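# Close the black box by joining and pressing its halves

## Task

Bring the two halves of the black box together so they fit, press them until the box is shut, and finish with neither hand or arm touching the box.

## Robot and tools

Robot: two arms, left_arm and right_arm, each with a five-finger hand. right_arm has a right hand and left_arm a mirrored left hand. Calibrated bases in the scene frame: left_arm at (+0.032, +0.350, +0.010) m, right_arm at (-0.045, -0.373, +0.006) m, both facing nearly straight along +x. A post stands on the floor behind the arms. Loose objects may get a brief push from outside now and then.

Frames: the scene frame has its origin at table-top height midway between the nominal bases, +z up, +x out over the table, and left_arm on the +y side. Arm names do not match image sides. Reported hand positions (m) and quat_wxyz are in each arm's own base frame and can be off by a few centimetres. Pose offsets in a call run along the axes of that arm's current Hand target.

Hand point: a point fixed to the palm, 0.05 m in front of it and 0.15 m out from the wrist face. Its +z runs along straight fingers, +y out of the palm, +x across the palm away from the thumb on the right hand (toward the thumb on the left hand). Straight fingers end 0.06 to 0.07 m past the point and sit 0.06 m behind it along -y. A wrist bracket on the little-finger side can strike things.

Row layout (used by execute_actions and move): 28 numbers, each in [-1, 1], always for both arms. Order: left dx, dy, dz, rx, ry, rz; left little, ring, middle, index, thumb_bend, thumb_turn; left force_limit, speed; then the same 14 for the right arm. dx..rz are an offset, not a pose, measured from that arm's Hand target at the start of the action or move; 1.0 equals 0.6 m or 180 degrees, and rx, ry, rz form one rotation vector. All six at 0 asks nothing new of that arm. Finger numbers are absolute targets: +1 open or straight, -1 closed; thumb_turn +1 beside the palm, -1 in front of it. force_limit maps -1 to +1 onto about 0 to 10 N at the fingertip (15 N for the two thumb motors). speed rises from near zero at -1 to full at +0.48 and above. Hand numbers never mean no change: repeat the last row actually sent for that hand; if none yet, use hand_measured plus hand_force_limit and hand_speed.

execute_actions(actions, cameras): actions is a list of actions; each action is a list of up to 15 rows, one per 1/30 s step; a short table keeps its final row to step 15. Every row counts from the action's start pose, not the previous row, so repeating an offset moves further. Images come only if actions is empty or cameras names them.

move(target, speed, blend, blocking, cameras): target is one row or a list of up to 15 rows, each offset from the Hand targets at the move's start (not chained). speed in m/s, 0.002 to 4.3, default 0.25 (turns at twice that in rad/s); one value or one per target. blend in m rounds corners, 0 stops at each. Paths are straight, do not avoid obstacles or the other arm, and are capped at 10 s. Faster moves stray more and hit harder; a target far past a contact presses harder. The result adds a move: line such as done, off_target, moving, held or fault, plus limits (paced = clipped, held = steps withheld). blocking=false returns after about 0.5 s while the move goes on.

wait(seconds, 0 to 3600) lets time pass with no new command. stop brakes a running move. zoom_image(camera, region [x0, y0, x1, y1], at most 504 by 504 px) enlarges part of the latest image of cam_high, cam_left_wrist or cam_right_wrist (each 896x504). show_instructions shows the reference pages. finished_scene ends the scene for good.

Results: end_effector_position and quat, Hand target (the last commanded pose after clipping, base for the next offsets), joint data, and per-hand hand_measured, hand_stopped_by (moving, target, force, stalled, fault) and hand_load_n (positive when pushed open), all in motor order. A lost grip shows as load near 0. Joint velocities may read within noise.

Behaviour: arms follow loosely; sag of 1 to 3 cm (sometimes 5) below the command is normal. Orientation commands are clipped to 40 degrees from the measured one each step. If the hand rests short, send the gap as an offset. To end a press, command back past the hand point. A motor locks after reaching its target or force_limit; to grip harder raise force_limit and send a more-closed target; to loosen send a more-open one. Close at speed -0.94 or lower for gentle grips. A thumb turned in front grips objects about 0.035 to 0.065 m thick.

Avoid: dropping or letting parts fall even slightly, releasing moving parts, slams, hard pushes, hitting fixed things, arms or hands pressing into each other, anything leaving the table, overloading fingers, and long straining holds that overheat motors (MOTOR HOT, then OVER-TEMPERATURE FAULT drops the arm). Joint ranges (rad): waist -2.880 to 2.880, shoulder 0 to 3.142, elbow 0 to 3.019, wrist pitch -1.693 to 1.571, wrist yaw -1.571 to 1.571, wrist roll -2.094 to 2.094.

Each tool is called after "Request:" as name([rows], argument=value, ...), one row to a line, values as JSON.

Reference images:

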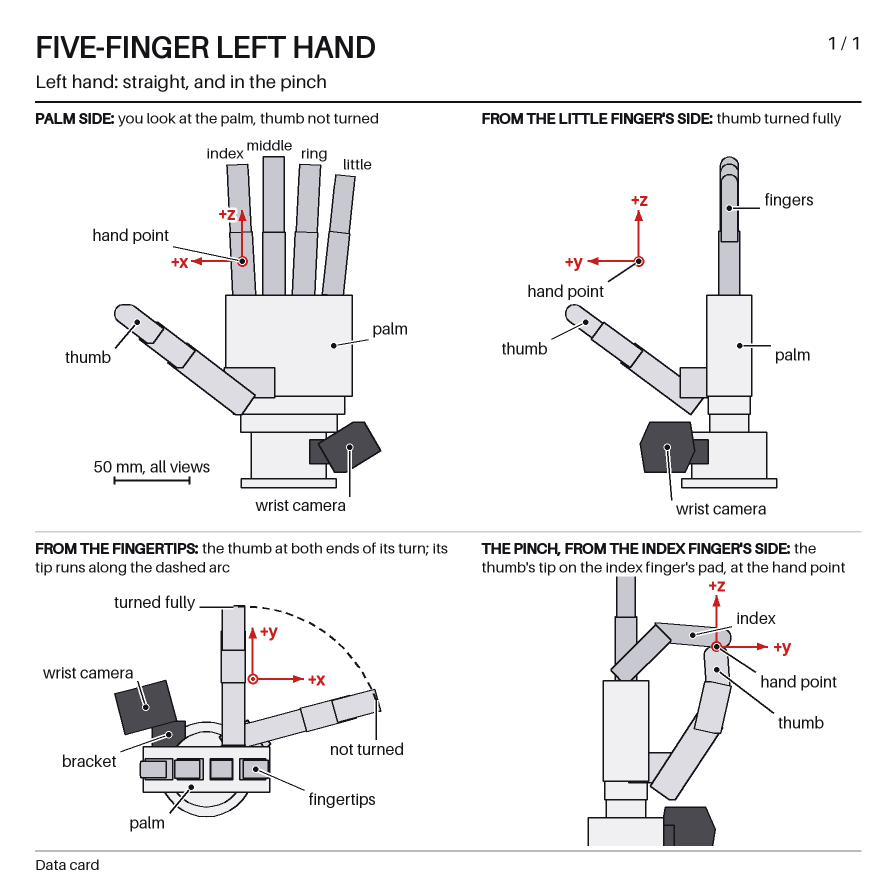

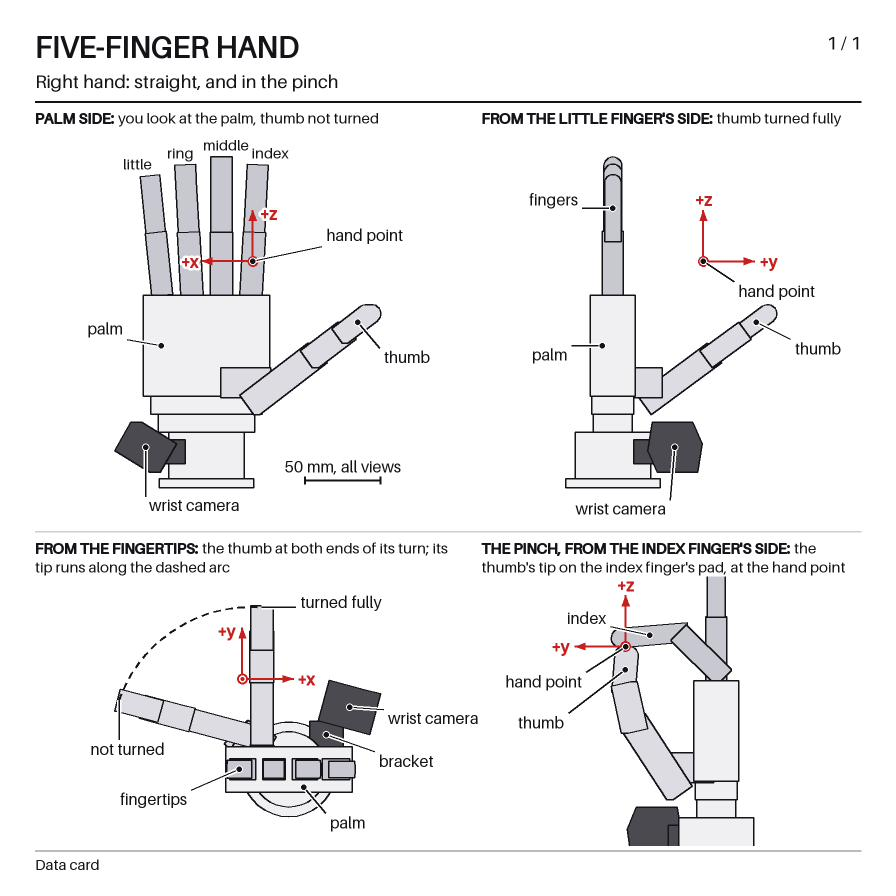

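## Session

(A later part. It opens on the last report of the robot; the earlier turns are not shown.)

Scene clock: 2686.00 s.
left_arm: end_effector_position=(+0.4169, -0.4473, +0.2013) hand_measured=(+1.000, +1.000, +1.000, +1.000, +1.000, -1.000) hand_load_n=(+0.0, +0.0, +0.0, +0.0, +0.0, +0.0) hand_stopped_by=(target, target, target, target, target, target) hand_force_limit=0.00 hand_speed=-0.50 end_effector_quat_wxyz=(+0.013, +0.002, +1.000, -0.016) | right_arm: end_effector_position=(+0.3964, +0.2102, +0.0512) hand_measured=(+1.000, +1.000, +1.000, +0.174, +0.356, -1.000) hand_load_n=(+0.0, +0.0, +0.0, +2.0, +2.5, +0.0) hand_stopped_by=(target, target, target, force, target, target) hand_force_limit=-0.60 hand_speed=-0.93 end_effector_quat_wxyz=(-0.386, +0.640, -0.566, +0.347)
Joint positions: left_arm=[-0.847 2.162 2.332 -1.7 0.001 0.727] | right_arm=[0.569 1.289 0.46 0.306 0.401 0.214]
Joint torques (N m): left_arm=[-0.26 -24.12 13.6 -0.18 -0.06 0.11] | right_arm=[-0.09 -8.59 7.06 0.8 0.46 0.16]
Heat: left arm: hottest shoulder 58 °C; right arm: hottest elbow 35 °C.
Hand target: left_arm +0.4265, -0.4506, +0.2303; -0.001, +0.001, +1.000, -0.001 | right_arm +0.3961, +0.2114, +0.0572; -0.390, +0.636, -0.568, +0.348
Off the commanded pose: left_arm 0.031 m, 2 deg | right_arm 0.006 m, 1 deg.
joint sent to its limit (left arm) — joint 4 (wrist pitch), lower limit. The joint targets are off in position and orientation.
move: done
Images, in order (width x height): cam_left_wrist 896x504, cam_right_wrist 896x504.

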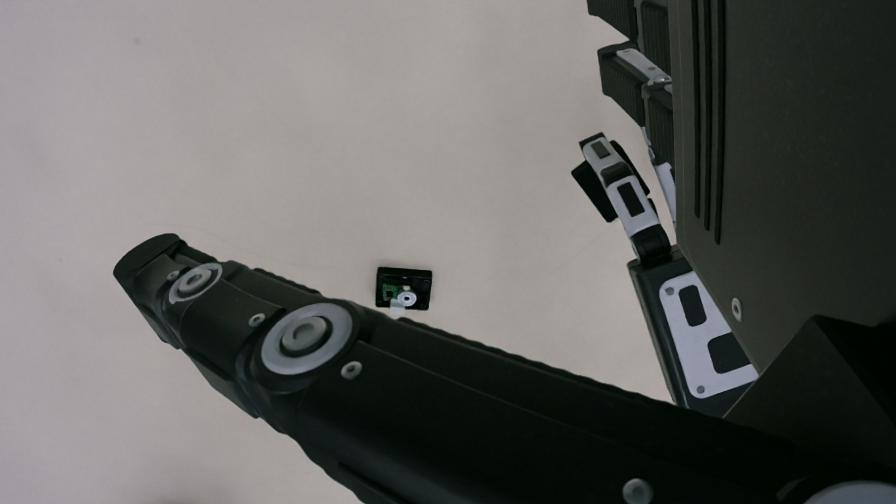

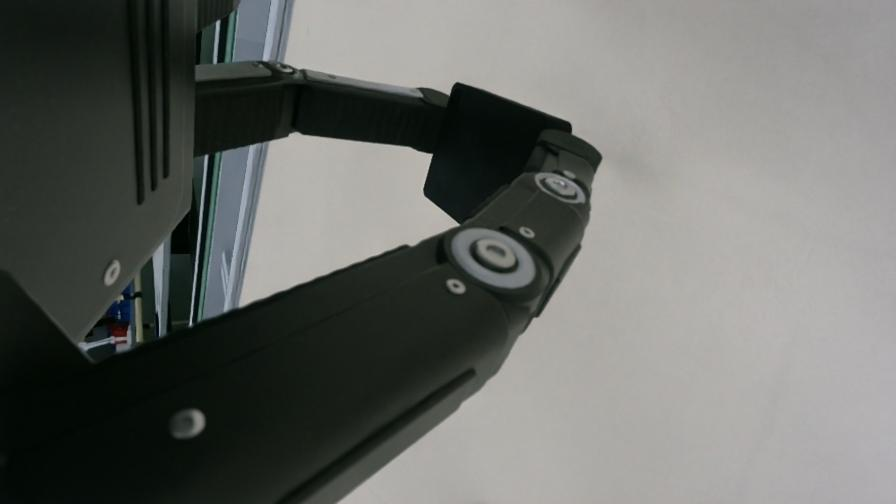

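Request:
move(target=[0,0,0,0,0,0,1,1,1,1,1,-1,0,-0.5,-0.2072,0.0025,-0.1623,0,-0.2327,-0.1185,1,1,1,0.03,0.355,-1,-0.6,-0.93], speed=0.15, cameras=["all"])

Request:
zoom_image(camera="cam_right_wrist", region=[300, 10, 700, 260])

Scene clock: 2701.50 s.
left_arm: end_effector_position=(+0.4169, -0.4473, +0.2013) hand_measured=(+1.000, +1.000, +1.000, +1.000, +1.000, -1.000) hand_load_n=(+0.0, +0.0, +0.0, +0.0, +0.0, +0.0) hand_stopped_by=(target, target, target, target, target, target) hand_force_limit=0.00 hand_speed=-0.50 end_effector_quat_wxyz=(+0.013, +0.002, +1.000, -0.016) | right_arm: end_effector_position=(+0.2818, +0.3124, +0.0736) hand_measured=(+1.000, +1.000, +1.000, +0.174, +0.356, -1.000) hand_load_n=(+0.0, +0.0, +0.0, +2.5, +2.0, +0.0) hand_stopped_by=(target, target, target, force, target, target) hand_force_limit=-0.60 hand_speed=-0.93 end_effector_quat_wxyz=(-0.479, +0.818, -0.282, +0.151)
Joint positions: left_arm=[-0.847 2.162 2.332 -1.7 0.001 0.727] | right_arm=[0.68 1.159 0.461 0.164 -0.219 -0.102]
Joint torques (N m): left_arm=[-0.32 -23.65 13.67 -0.12 -0.09 0.1] | right_arm=[-0.26 -7.06 11.1 0.81 -0.16 -0.03]
Heat: left arm: hottest shoulder 58 °C; right arm: hottest elbow 36 °C.
Hand target: left_arm +0.4265, -0.4506, +0.2303; -0.001, +0.001, +1.000, -0.001 | right_arm +0.2950, +0.3249, +0.1002; -0.497, +0.810, -0.267, +0.163
Off the commanded pose: left_arm 0.031 m, 2 deg | right_arm 0.032 m, 3 deg.
joint sent to its limit (left arm) — joint 4 (wrist pitch), lower limit. The joint targets are off in position and orientation.
move: off_target (right_arm)

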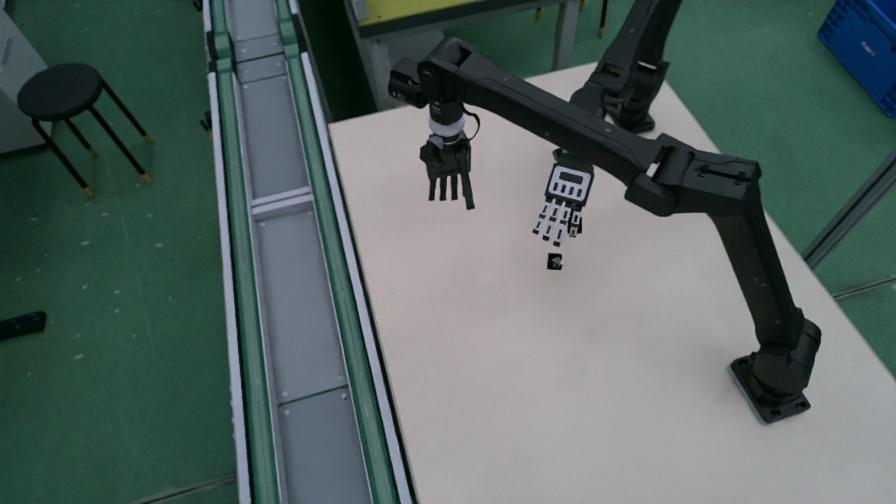

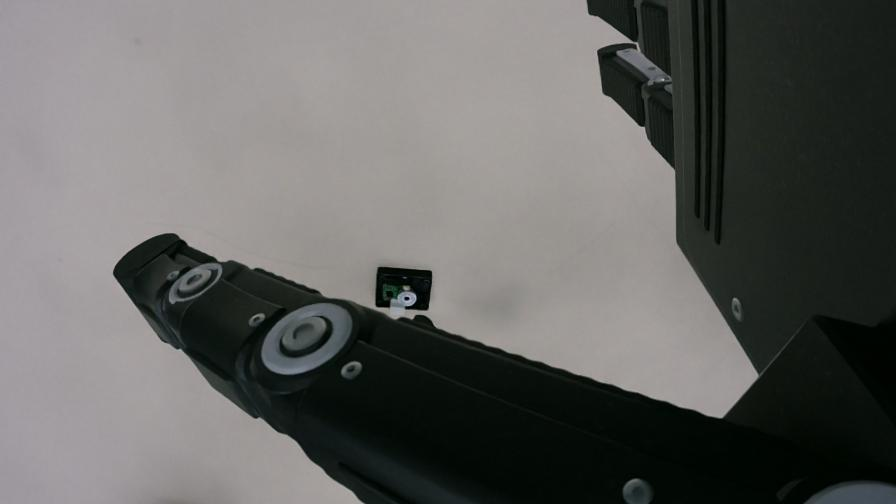

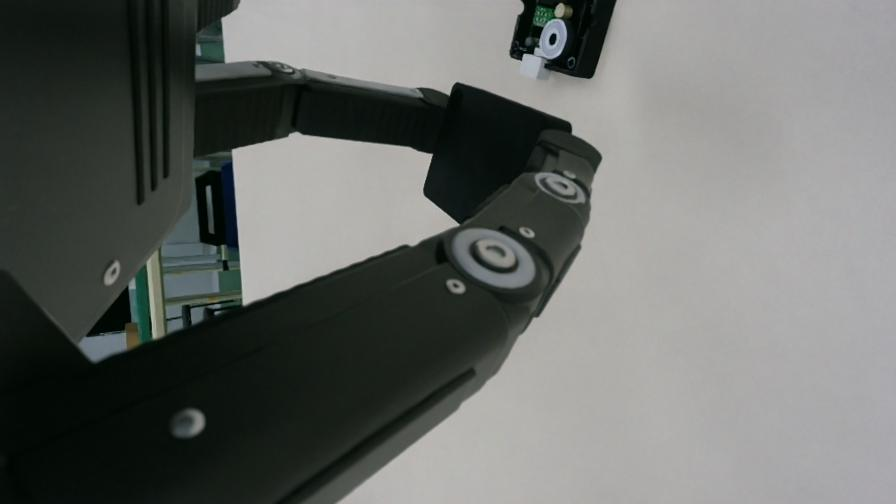

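Scaled by 1.260 from the camera's image (finer frame: 1280x720).

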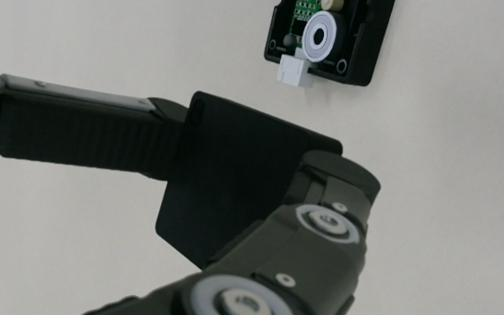

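Request:
move(target=[0,0,0,0,0,0,1,1,1,1,1,1,0,-0.5,0,0,0,0,0,0,1,1,1,0.03,0.355,-1,-0.6,-0.93], speed=0.1, cameras=["cam_left_wrist"])

Request:
zoom_image(camera="cam_left_wrist", region=[360, 200, 640, 400])

Scene clock: 2743.00 s.
left_arm: end_effector_position=(+0.4169, -0.4473, +0.2013) hand_measured=(+1.000, +1.000, +1.000, +1.000, +1.000, +1.000) hand_load_n=(+0.0, +0.0, +0.0, +0.0, +0.0, +0.0) hand_stopped_by=(target, target, target, target, target, target) hand_force_limit=0.00 hand_speed=-0.50 end_effector_quat_wxyz=(+0.013, +0.002, +1.000, -0.016) | right_arm: end_effector_position=(+0.2818, +0.3124, +0.0736) hand_measured=(+1.000, +1.000, +1.000, +0.174, +0.356, -1.000) hand_load_n=(+0.0, +0.0, +0.0, +2.5, +2.5, +0.0) hand_stopped_by=(target, target, target, force, target, target) hand_force_limit=-0.60 hand_speed=-0.93 end_effector_quat_wxyz=(-0.479, +0.818, -0.282, +0.151)
Joint positions: left_arm=[-0.847 2.162 2.332 -1.7 0.001 0.728] | right_arm=[0.68 1.159 0.461 0.164 -0.219 -0.102]
Joint torques (N m): left_arm=[-0.15 -23.94 13.67 -0.08 -0.04 0.1] | right_arm=[-0.03 -7.12 11.18 0.85 -0.18 -0.05]
Heat: left arm: hottest shoulder 58 °C; right arm: hottest elbow 40 °C.
Hand target: left_arm +0.4265, -0.4506, +0.2303; -0.001, +0.001, +1.000, -0.001 | right_arm +0.2951, +0.3249, +0.1002; -0.497, +0.810, -0.267, +0.163
Off the commanded pose: left_arm 0.031 m, 2 deg | right_arm 0.032 m, 3 deg.
joint sent to its limit (left arm) — joint 4 (wrist pitch), lower limit. The joint targets are off in position and orientation.
move: done

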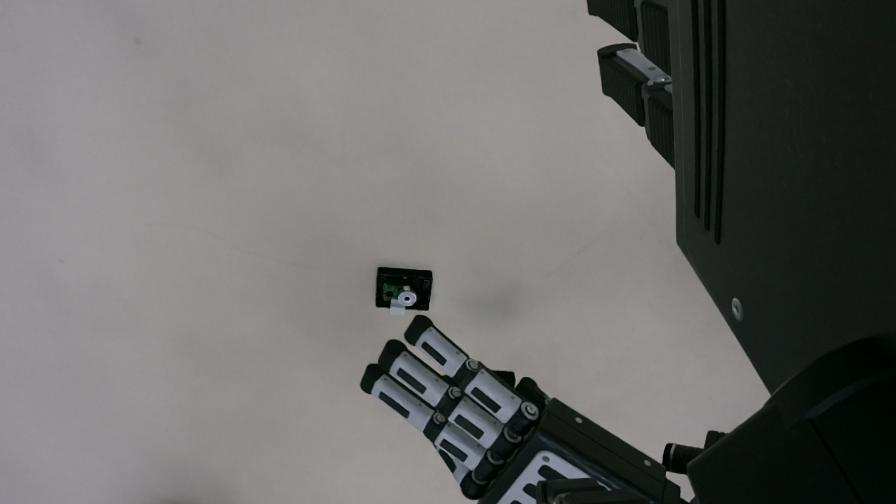

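Scaled by 1.800 from the camera's image (finer frame: 1280x720).

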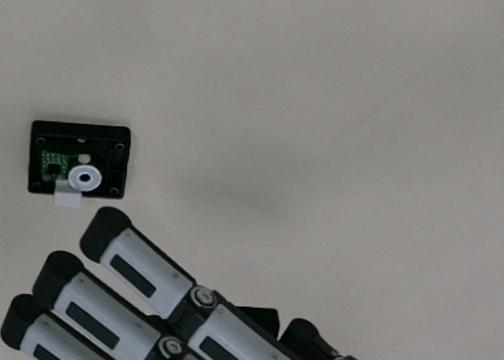

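Request:
move(target=[0,0,0,0,0,0,1,1,1,1,1,1,0,-0.5,0.0173,0.0097,0.073,0,0,0,1,1,1,0.03,0.355,-1,-0.6,-0.93], speed=0.1, cameras=["all"])

Request:
zoom_image(camera="cam_left_wrist", region=[360, 200, 560, 350])

Request:
zoom_image(camera="cam_high", region=[510, 190, 610, 290])

Request:
zoom_image(camera="cam_right_wrist", region=[400, 0, 640, 240])

Scene clock: 2789.63 s.
left_arm: end_effector_position=(+0.4169, -0.4473, +0.2013) hand_measured=(+1.000, +1.000, +1.000, +1.000, +1.000, +1.000) hand_load_n=(+0.0, +0.0, +0.0, +0.0, +0.0, +0.0) hand_stopped_by=(target, target, target, target, target, target) hand_force_limit=0.00 hand_speed=-0.50 end_effector_quat_wxyz=(+0.013, +0.002, +1.000, -0.016) | right_arm: end_effector_position=(+0.3069, +0.3332, +0.0570) hand_measured=(+1.000, +1.000, +1.000, +0.174, +0.356, -1.000) hand_load_n=(+0.0, +0.0, +0.0, +2.5, +2.5, +0.0) hand_stopped_by=(target, target, target, force, target, target) hand_force_limit=-0.60 hand_speed=-0.93 end_effector_quat_wxyz=(-0.478, +0.819, -0.280, +0.150)
Joint positions: left_arm=[-0.847 2.162 2.332 -1.7 0.001 0.728] | right_arm=[0.68 1.308 0.52 0.253 -0.222 -0.104]
Joint torques (N m): left_arm=[-0.21 -23.88 13.68 -0.13 -0.06 0.1] | right_arm=[-0.44 -6.42 10.45 1.89 -0.16 -0.04]
Heat: left arm: hottest shoulder 58 °C; right arm: hottest elbow 43 °C.
Hand target: left_arm +0.4265, -0.4506, +0.2303; -0.001, +0.001, +1.000, -0.001 | right_arm +0.3250, +0.3480, +0.0752; -0.497, +0.810, -0.267, +0.163
Off the commanded pose: left_arm 0.031 m, 2 deg | right_arm 0.030 m, 3 deg.
joint sent to its limit (left arm) — joint 4 (wrist pitch), lower limit. The joint targets are off in position and orientation.
move: off_target (right_arm)

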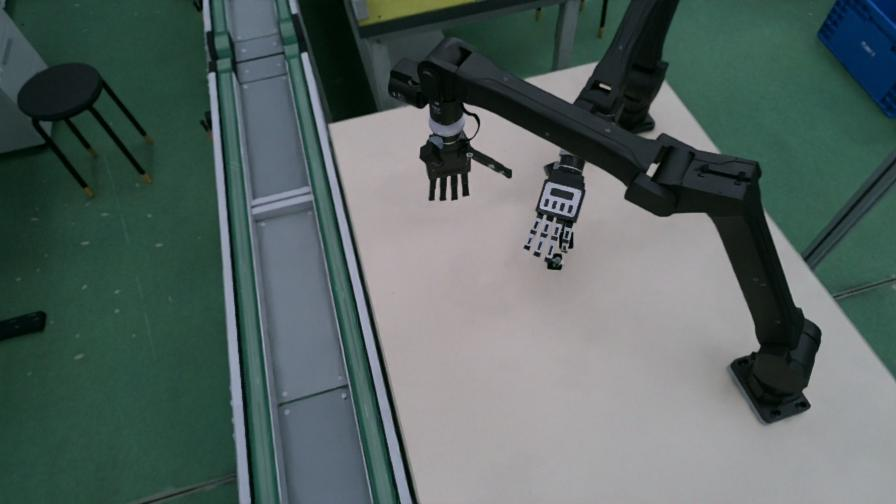

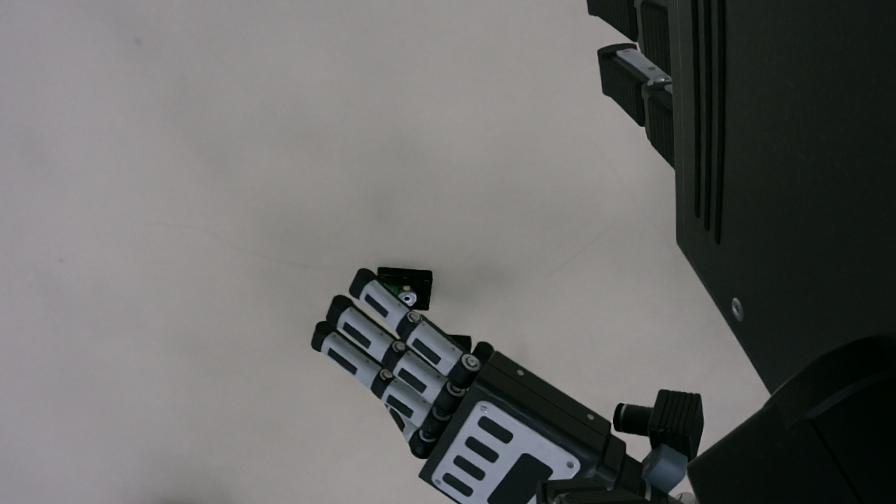

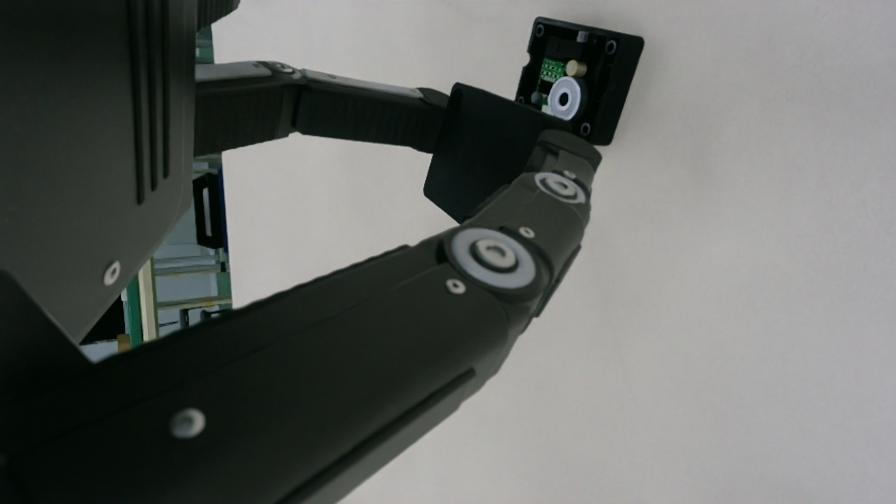

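Scaled by 2.520 from the camera's image (finer frame: 1280x720).

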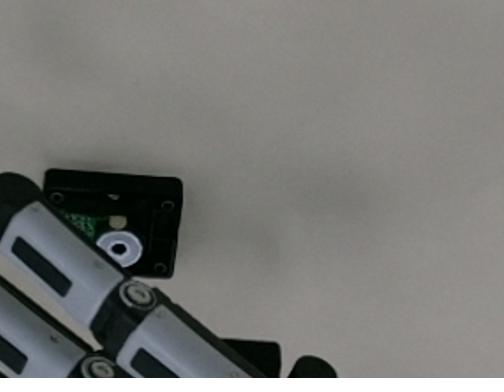

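Scaled by 5.040 from the camera's image (finer frame: 1280x720).

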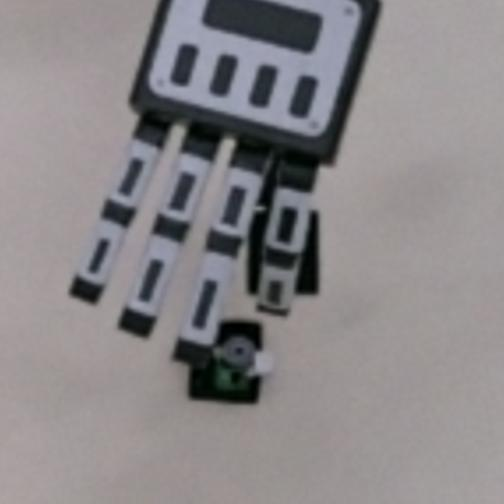

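Scaled by 2.100 from the camera's image (finer frame: 1280x720).

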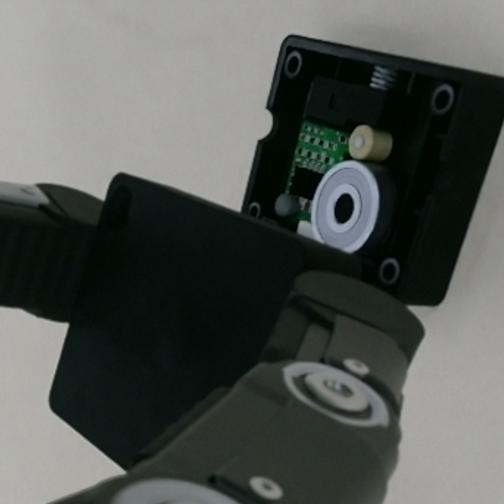

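Request:
zoom_image(camera="cam_right_wrist", region=[500, 5, 660, 155])

Scaled by 3.150 from the camera's image (finer frame: 1280x720).

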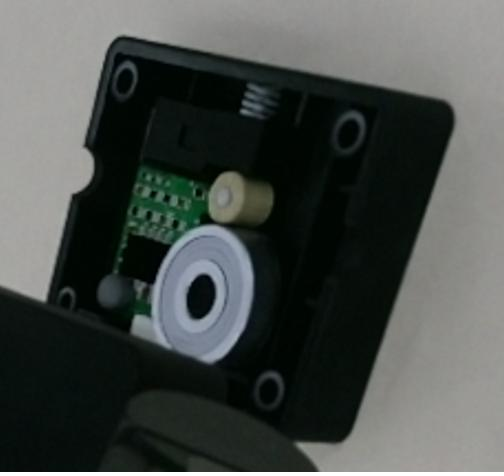

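Request:
move(target=[0,0,0,0,0,0,1,1,1,1,1,1,0,-0.5,0.0162,0.0148,0.059,0.0286,0.0281,-0.055,1,1,1,0.03,0.355,-1,-0.6,-0.93], speed=0.08, cameras=["all"])

Request:
zoom_image(camera="cam_right_wrist", region=[400, 0, 680, 280])

Request:
zoom_image(camera="cam_left_wrist", region=[330, 220, 480, 360])

Scene clock: 2931.10 s.
left_arm: end_effector_position=(+0.4169, -0.4473, +0.2013) hand_measured=(+1.000, +1.000, +1.000, +1.000, +1.000, +1.000) hand_load_n=(+0.0, +0.0, +0.0, +0.0, +0.0, +0.0) hand_stopped_by=(target, target, target, target, target, target) hand_force_limit=0.00 hand_speed=-0.50 end_effector_quat_wxyz=(+0.013, +0.002, +1.000, -0.016) | right_arm: end_effector_position=(+0.3398, +0.3551, +0.0434) hand_measured=(+1.000, +1.000, +1.000, +0.174, +0.356, -1.000) hand_load_n=(+0.0, +0.0, +0.0, +2.5, +2.5, +0.0) hand_stopped_by=(target, target, target, force, target, target) hand_force_limit=-0.60 hand_speed=-0.93 end_effector_quat_wxyz=(-0.496, +0.804, -0.219, +0.242)
Joint positions: left_arm=[-0.847 2.162 2.332 -1.7 0.001 0.728] | right_arm=[0.734 1.45 0.52 0.527 -0.107 -0.234]
Joint torques (N m): left_arm=[-0.32 -23.59 13.59 -0.14 -0.04 0.1] | right_arm=[-0.38 -7.77 8.23 2.09 0.25 -0.06]
Heat: left arm: hottest shoulder 59 °C; right arm: hottest elbow 49 °C.
Hand target: left_arm +0.4265, -0.4506, +0.2303; -0.001, +0.001, +1.000, -0.001 | right_arm +0.3492, +0.3644, +0.0512; -0.504, +0.798, -0.210, +0.253
Off the commanded pose: left_arm 0.031 m, 2 deg | right_arm 0.015 m, 2 deg.
joint sent to its limit (left arm) — joint 4 (wrist pitch), lower limit. The joint targets are off in position and orientation.
move: off_target (right_arm)

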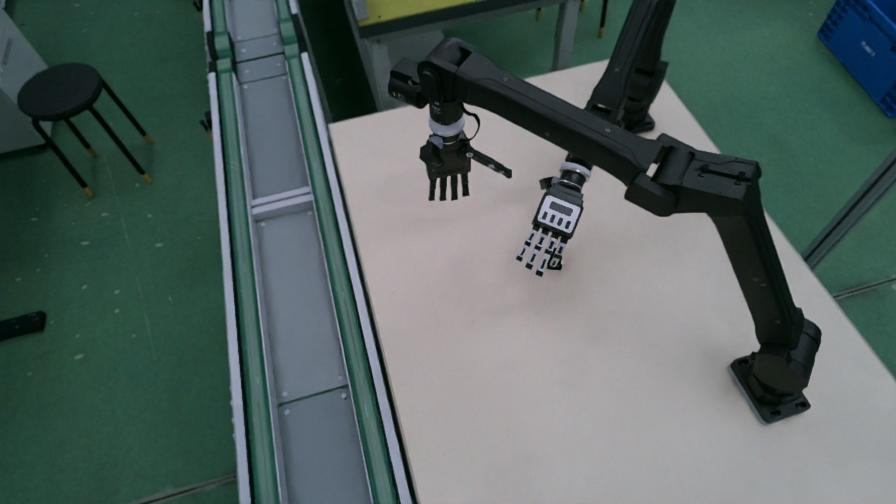

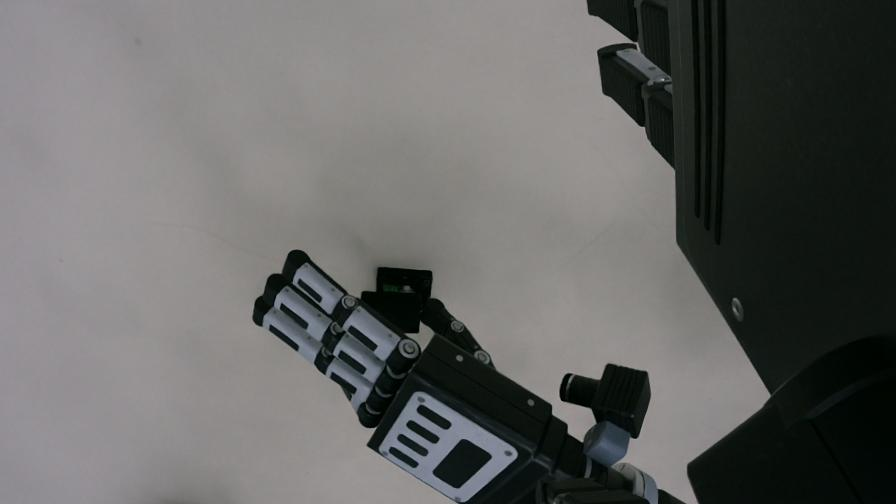

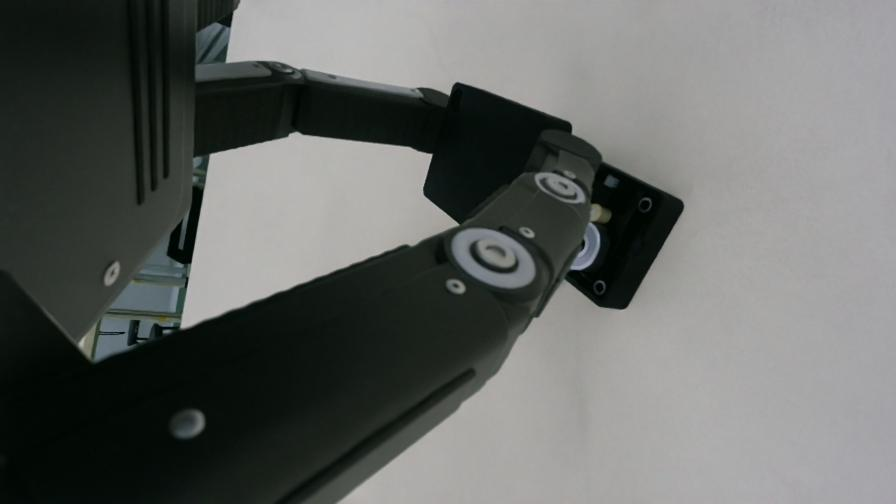

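Scaled by 1.800 from the camera's image (finer frame: 1280x720).

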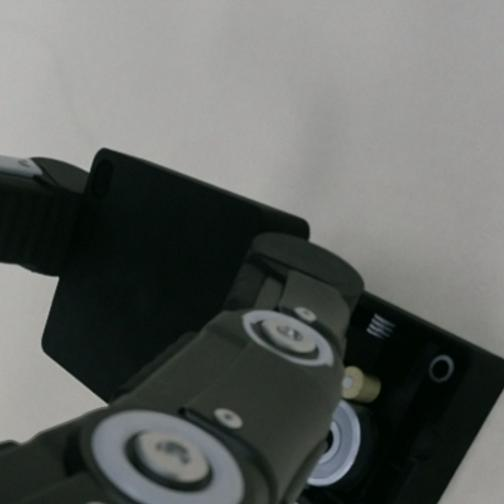

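Scaled by 3.360 from the camera's image (finer frame: 1280x720).

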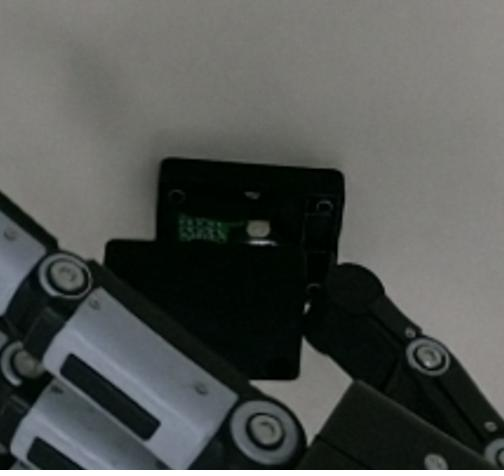

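Request:
move(target=[0,0,0,0,0,0,1,1,1,1,1,1,0,-0.5,-0.0138,0.0348,-0.02,-0.0082,0.0069,0.0011,1,1,1,0.03,0.355,-1,-0.6,-0.93], speed=0.08, cameras=["cam_right_wrist","cam_left_wrist"])

Request:
zoom_image(camera="cam_left_wrist", region=[330, 220, 480, 360])

Request:
zoom_image(camera="cam_right_wrist", region=[400, 0, 680, 280])

Scene clock: 3051.73 s.
left_arm: end_effector_position=(+0.4169, -0.4473, +0.2013) hand_measured=(+1.000, +1.000, +1.000, +1.000, +1.000, +1.000) hand_load_n=(+0.0, +0.0, +0.5, +0.0, +0.0, +0.0) hand_stopped_by=(target, target, target, target, target, target) hand_force_limit=0.00 hand_speed=-0.50 end_effector_quat_wxyz=(+0.013, +0.002, +1.000, -0.016) | right_arm: end_effector_position=(+0.3315, +0.3486, +0.0346) hand_measured=(+1.000, +1.000, +1.000, +0.174, +0.356, -1.000) hand_load_n=(+0.0, +0.0, +0.0, +2.5, +2.5, +0.0) hand_stopped_by=(target, target, target, force, target, target) hand_force_limit=-0.60 hand_speed=-0.93 end_effector_quat_wxyz=(-0.489, +0.804, -0.224, +0.254)
Joint positions: left_arm=[-0.847 2.162 2.332 -1.7 0.001 0.728] | right_arm=[0.754 1.45 0.484 0.561 -0.061 -0.235]
Joint torques (N m): left_arm=[-0.09 -23.65 13.64 -0.14 -0.04 0.11] | right_arm=[-0.32 -7.88 6.49 2.11 0.26 0.03]
Heat: left arm: hottest shoulder 59 °C; right arm: hottest elbow 43 °C.
Hand target: left_arm +0.4265, -0.4506, +0.2303; -0.001, +0.001, +1.000, -0.001 | right_arm +0.3336, +0.3525, +0.0350; -0.492, +0.802, -0.220, +0.258
Off the commanded pose: left_arm 0.031 m, 2 deg | right_arm 0.004 m, 1 deg.
joint sent to its limit (left arm) — joint 4 (wrist pitch), lower limit. The joint targets are off in position and orientation.
move: done
Images, in order (width x height): cam_left_wrist 896x504, cam_right_wrist 896x504.

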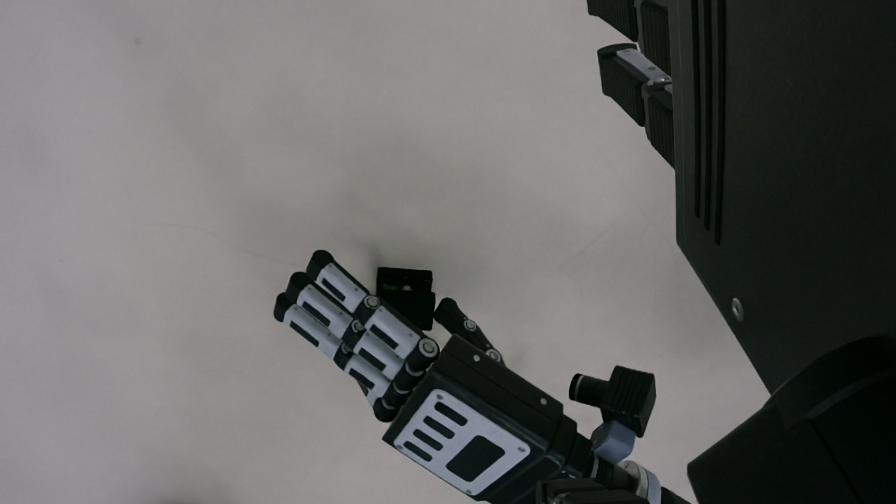

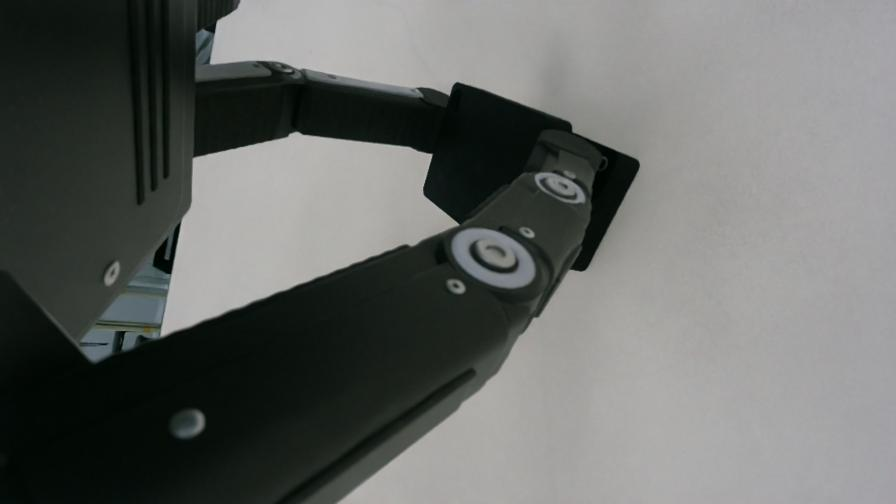

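Scaled by 3.360 from the camera's image (finer frame: 1280x720).

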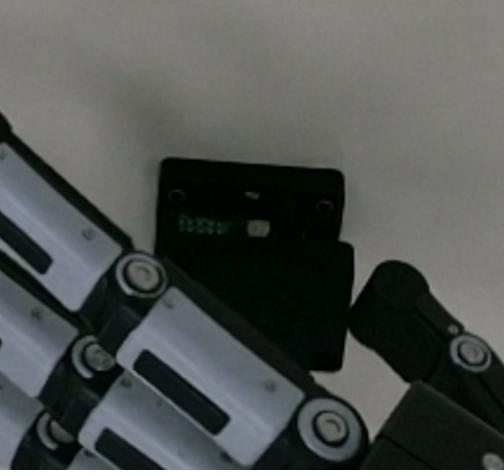

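Scaled by 1.800 from the camera's image (finer frame: 1280x720).

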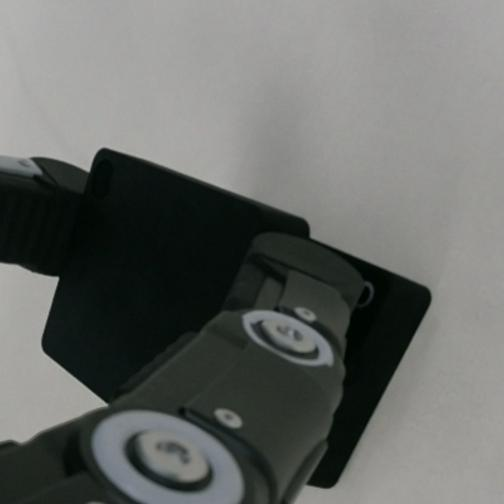

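Request:
zoom_image(camera="cam_left_wrist", region=[370, 255, 450, 335])

Request:
zoom_image(camera="cam_right_wrist", region=[540, 100, 660, 290])

Scaled by 6.300 from the camera's image (finer frame: 1280x720).

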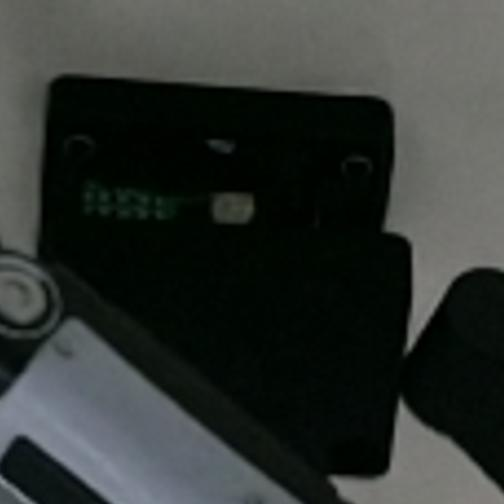

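Scaled by 2.653 from the camera's image (finer frame: 1280x720).

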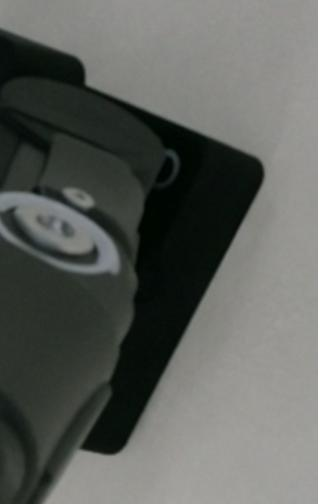

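Request:
move(target=[0,0,0,0,0,0,1,1,1,1,1,1,0,-0.5,-0.0092,0.0128,0.0067,0,0,0,1,1,1,0.03,0.355,-1,-0.6,-0.93], speed=0.05, cameras=["cam_right_wrist","cam_left_wrist"])

Request:
zoom_image(camera="cam_left_wrist", region=[370, 255, 450, 335])

Request:
zoom_image(camera="cam_right_wrist", region=[400, 60, 640, 300])

Scene clock: 3096.77 s.
left_arm: end_effector_position=(+0.4169, -0.4473, +0.2013) hand_measured=(+1.000, +1.000, +1.000, +1.000, +1.000, +1.000) hand_load_n=(+0.0, +0.0, +0.0, +0.0, +0.0, +0.0) hand_stopped_by=(target, target, target, target, target, target) hand_force_limit=0.00 hand_speed=-0.50 end_effector_quat_wxyz=(+0.013, +0.002, +1.000, -0.016) | right_arm: end_effector_position=(+0.3328, +0.3481, +0.0253) hand_measured=(+1.000, +1.000, +1.000, +0.174, +0.356, -1.000) hand_load_n=(+0.0, +0.0, +0.0, +2.5, +2.5, -0.5) hand_stopped_by=(target, target, target, force, target, target) hand_force_limit=-0.60 hand_speed=-0.93 end_effector_quat_wxyz=(-0.487, +0.804, -0.226, +0.258)
Joint positions: left_arm=[-0.847 2.162 2.332 -1.7 0.001 0.728] | right_arm=[0.755 1.484 0.478 0.602 -0.051 -0.235]
Joint torques (N m): left_arm=[-0.15 -23.65 13.65 -0.21 -0.02 0.11] | right_arm=[-0.03 -7.77 6.26 2.15 0.24 0.06]
Heat: left arm: hottest shoulder 59 °C; right arm: hottest elbow 39 °C.
Hand target: left_arm +0.4265, -0.4506, +0.2303; -0.001, +0.001, +1.000, -0.001 | right_arm +0.3311, +0.3554, +0.0255; -0.492, +0.802, -0.220, +0.258
Off the commanded pose: left_arm 0.031 m, 2 deg | right_arm 0.007 m, 1 deg.
joint sent to its limit (left arm) — joint 4 (wrist pitch), lower limit. The joint targets are off in position and orientation.
move: done
Images, in order (width x height): cam_left_wrist 896x504, cam_right_wrist 896x504.

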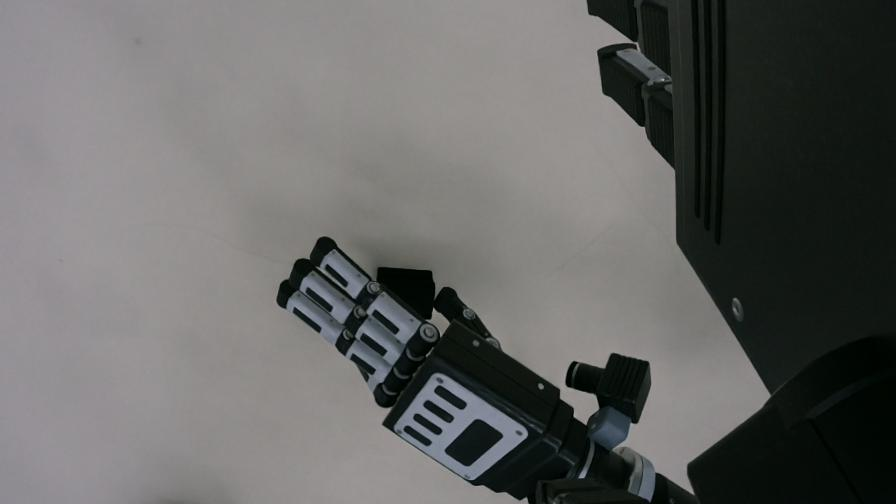

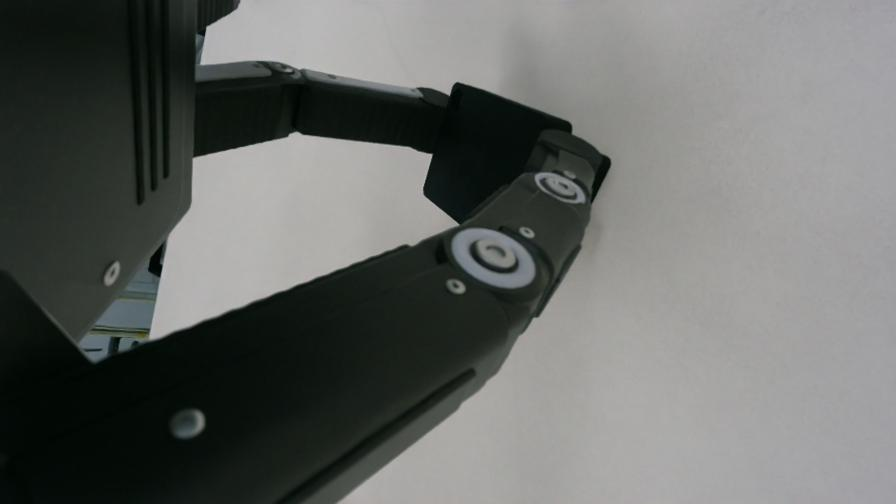

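Scaled by 6.300 from the camera's image (finer frame: 1280x720).

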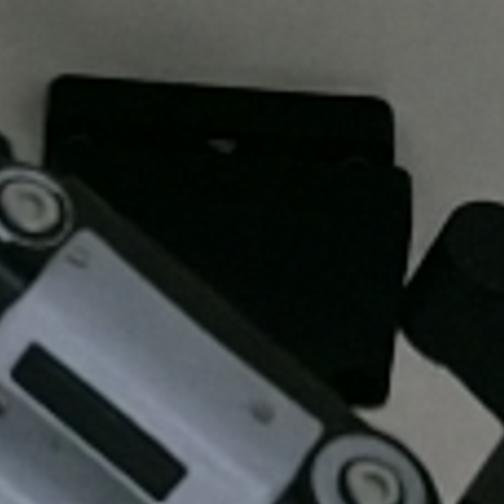

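Scaled by 2.100 from the camera's image (finer frame: 1280x720).

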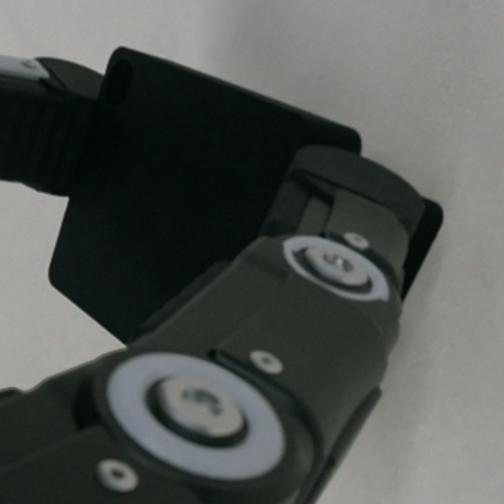

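Request:
move(target=[0,0,0,0,0,0,1,1,1,1,1,1,0,-0.5,-0.0078,-0.0017,0.0003,0,0,0,1,1,1,0.03,0.355,-1,-0.6,-0.93], speed=0.1)

Scene clock: 3118.07 s.
left_arm: end_effector_position=(+0.4169, -0.4473, +0.2013) hand_measured=(+1.000, +1.000, +1.000, +1.000, +1.000, +1.000) hand_load_n=(+0.0, +0.0, +0.0, +0.0, +0.0, -0.5) hand_stopped_by=(target, target, target, target, target, target) hand_force_limit=0.00 hand_speed=-0.50 end_effector_quat_wxyz=(+0.013, +0.002, +1.000, -0.016) | right_arm: end_effector_position=(+0.3257, +0.3551, +0.0252) hand_measured=(+1.000, +1.000, +1.000, +0.174, +0.356, -1.000) hand_load_n=(+0.0, +0.0, +0.0, +2.5, +2.5, +0.0) hand_stopped_by=(target, target, target, force, target, target) hand_force_limit=-0.60 hand_speed=-0.93 end_effector_quat_wxyz=(-0.488, +0.806, -0.219, +0.256)
Joint positions: left_arm=[-0.847 2.162 2.332 -1.7 0.001 0.728] | right_arm=[0.781 1.484 0.478 0.602 -0.038 -0.235]
Joint torques (N m): left_arm=[0.09 -24.12 13.64 -0.17 -0.06 0.08] | right_arm=[-0.21 -8.18 6.17 2.09 0.26 0.13]
Heat: left arm: hottest shoulder 59 °C; right arm: hottest elbow 38 °C.
Hand target: left_arm +0.4265, -0.4506, +0.2303; -0.001, +0.001, +1.000, -0.001 | right_arm +0.3277, +0.3588, +0.0254; -0.492, +0.802, -0.220, +0.258
Off the commanded pose: left_arm 0.031 m, 2 deg | right_arm 0.004 m, 1 deg.
joint sent to its limit (left arm) — joint 4 (wrist pitch), lower limit. The joint targets are off in position and orientation.
move: done

Request:
move(target=[0,0,0,0,0,0,1,1,1,1,1,1,0,-0.5,0.0123,0.0028,-0.0003,0,0,0,1,1,1,0.03,0.355,-1,-0.6,-0.93], speed=0.1)

Scene clock: 3135.37 s.
left_arm: end_effector_position=(+0.4169, -0.4473, +0.2013) hand_measured=(+1.000, +1.000, +1.000, +1.000, +1.000, +1.000) hand_load_n=(+0.0, +0.0, +0.0, +0.0, +0.0, +0.0) hand_stopped_by=(target, target, target, target, target, target) hand_force_limit=0.00 hand_speed=-0.50 end_effector_quat_wxyz=(+0.013, +0.002, +1.000, -0.016) | right_arm: end_effector_position=(+0.3250, +0.3555, +0.0253) hand_measured=(+1.000, +1.000, +1.000, +0.174, +0.356, -1.000) hand_load_n=(+0.0, +0.0, +0.0, +2.5, +2.5, +0.0) hand_stopped_by=(target, target, target, force, target, target) hand_force_limit=-0.60 hand_speed=-0.93 end_effector_quat_wxyz=(-0.490, +0.806, -0.217, +0.252)
Joint positions: left_arm=[-0.847 2.162 2.332 -1.7 0.001 0.728] | right_arm=[0.778 1.484 0.478 0.602 -0.05 -0.235]
Joint torques (N m): left_arm=[-0.09 -23.88 13.53 -0.25 -0.04 0.12] | right_arm=[-1.85 -7.88 6.23 2.13 -0.08 0.05]
Heat: left arm: hottest shoulder 59 °C; right arm: hottest elbow 37 °C.
Hand target: left_arm +0.4265, -0.4506, +0.2303; -0.001, +0.001, +1.000, -0.001 | right_arm +0.3332, +0.3534, +0.0254; -0.492, +0.802, -0.220, +0.258
Off the commanded pose: left_arm 0.031 m, 2 deg | right_arm 0.008 m, 1 deg.
joint sent to its limit (left arm) — joint 4 (wrist pitch), lower limit. The joint targets are off in position and orientation.
move: done

Request:
move(target=[0,0,0,0,0,0,1,1,1,1,1,1,0,-0.5,0.0046,0.001,-0.0001,0,0,0,1,1,1,0.03,0.355,-1,-0.6,-0.93], speed=0.05)

Scene clock: 3144.20 s.
left_arm: end_effector_position=(+0.4169, -0.4473, +0.2013) hand_measured=(+1.000, +1.000, +1.000, +1.000, +1.000, +1.000) hand_load_n=(+0.0, +0.0, +0.0, +0.0, +0.0, +0.0) hand_stopped_by=(target, target, target, target, target, target) hand_force_limit=0.00 hand_speed=-0.50 end_effector_quat_wxyz=(+0.013, +0.002, +1.000, -0.016) | right_arm: end_effector_position=(+0.3276, +0.3530, +0.0254) hand_measured=(+1.000, +1.000, +1.000, +0.174, +0.356, -1.000) hand_load_n=(+0.0, +0.0, +0.0, +2.5, +2.0, +0.0) hand_stopped_by=(target, target, target, force, target, target) hand_force_limit=-0.60 hand_speed=-0.93 end_effector_quat_wxyz=(-0.490, +0.805, -0.219, +0.252)
Joint positions: left_arm=[-0.847 2.162 2.332 -1.7 0.001 0.728] | right_arm=[0.767 1.484 0.478 0.602 -0.058 -0.235]
Joint torques (N m): left_arm=[0.03 -23.59 13.61 -0.23 -0.05 0.09] | right_arm=[-1.79 -8 6.23 2.14 -0.09 0.04]
Heat: left arm: hottest shoulder 59 °C; right arm: hottest elbow 37 °C.
Hand target: left_arm +0.4265, -0.4506, +0.2303; -0.001, +0.001, +1.000, -0.001 | right_arm +0.3352, +0.3515, +0.0254; -0.492, +0.802, -0.220, +0.258
Off the commanded pose: left_arm 0.031 m, 2 deg | right_arm 0.008 m, 1 deg.
joint sent to its limit (left arm) — joint 4 (wrist pitch), lower limit. The joint targets are off in position and orientation.
move: done


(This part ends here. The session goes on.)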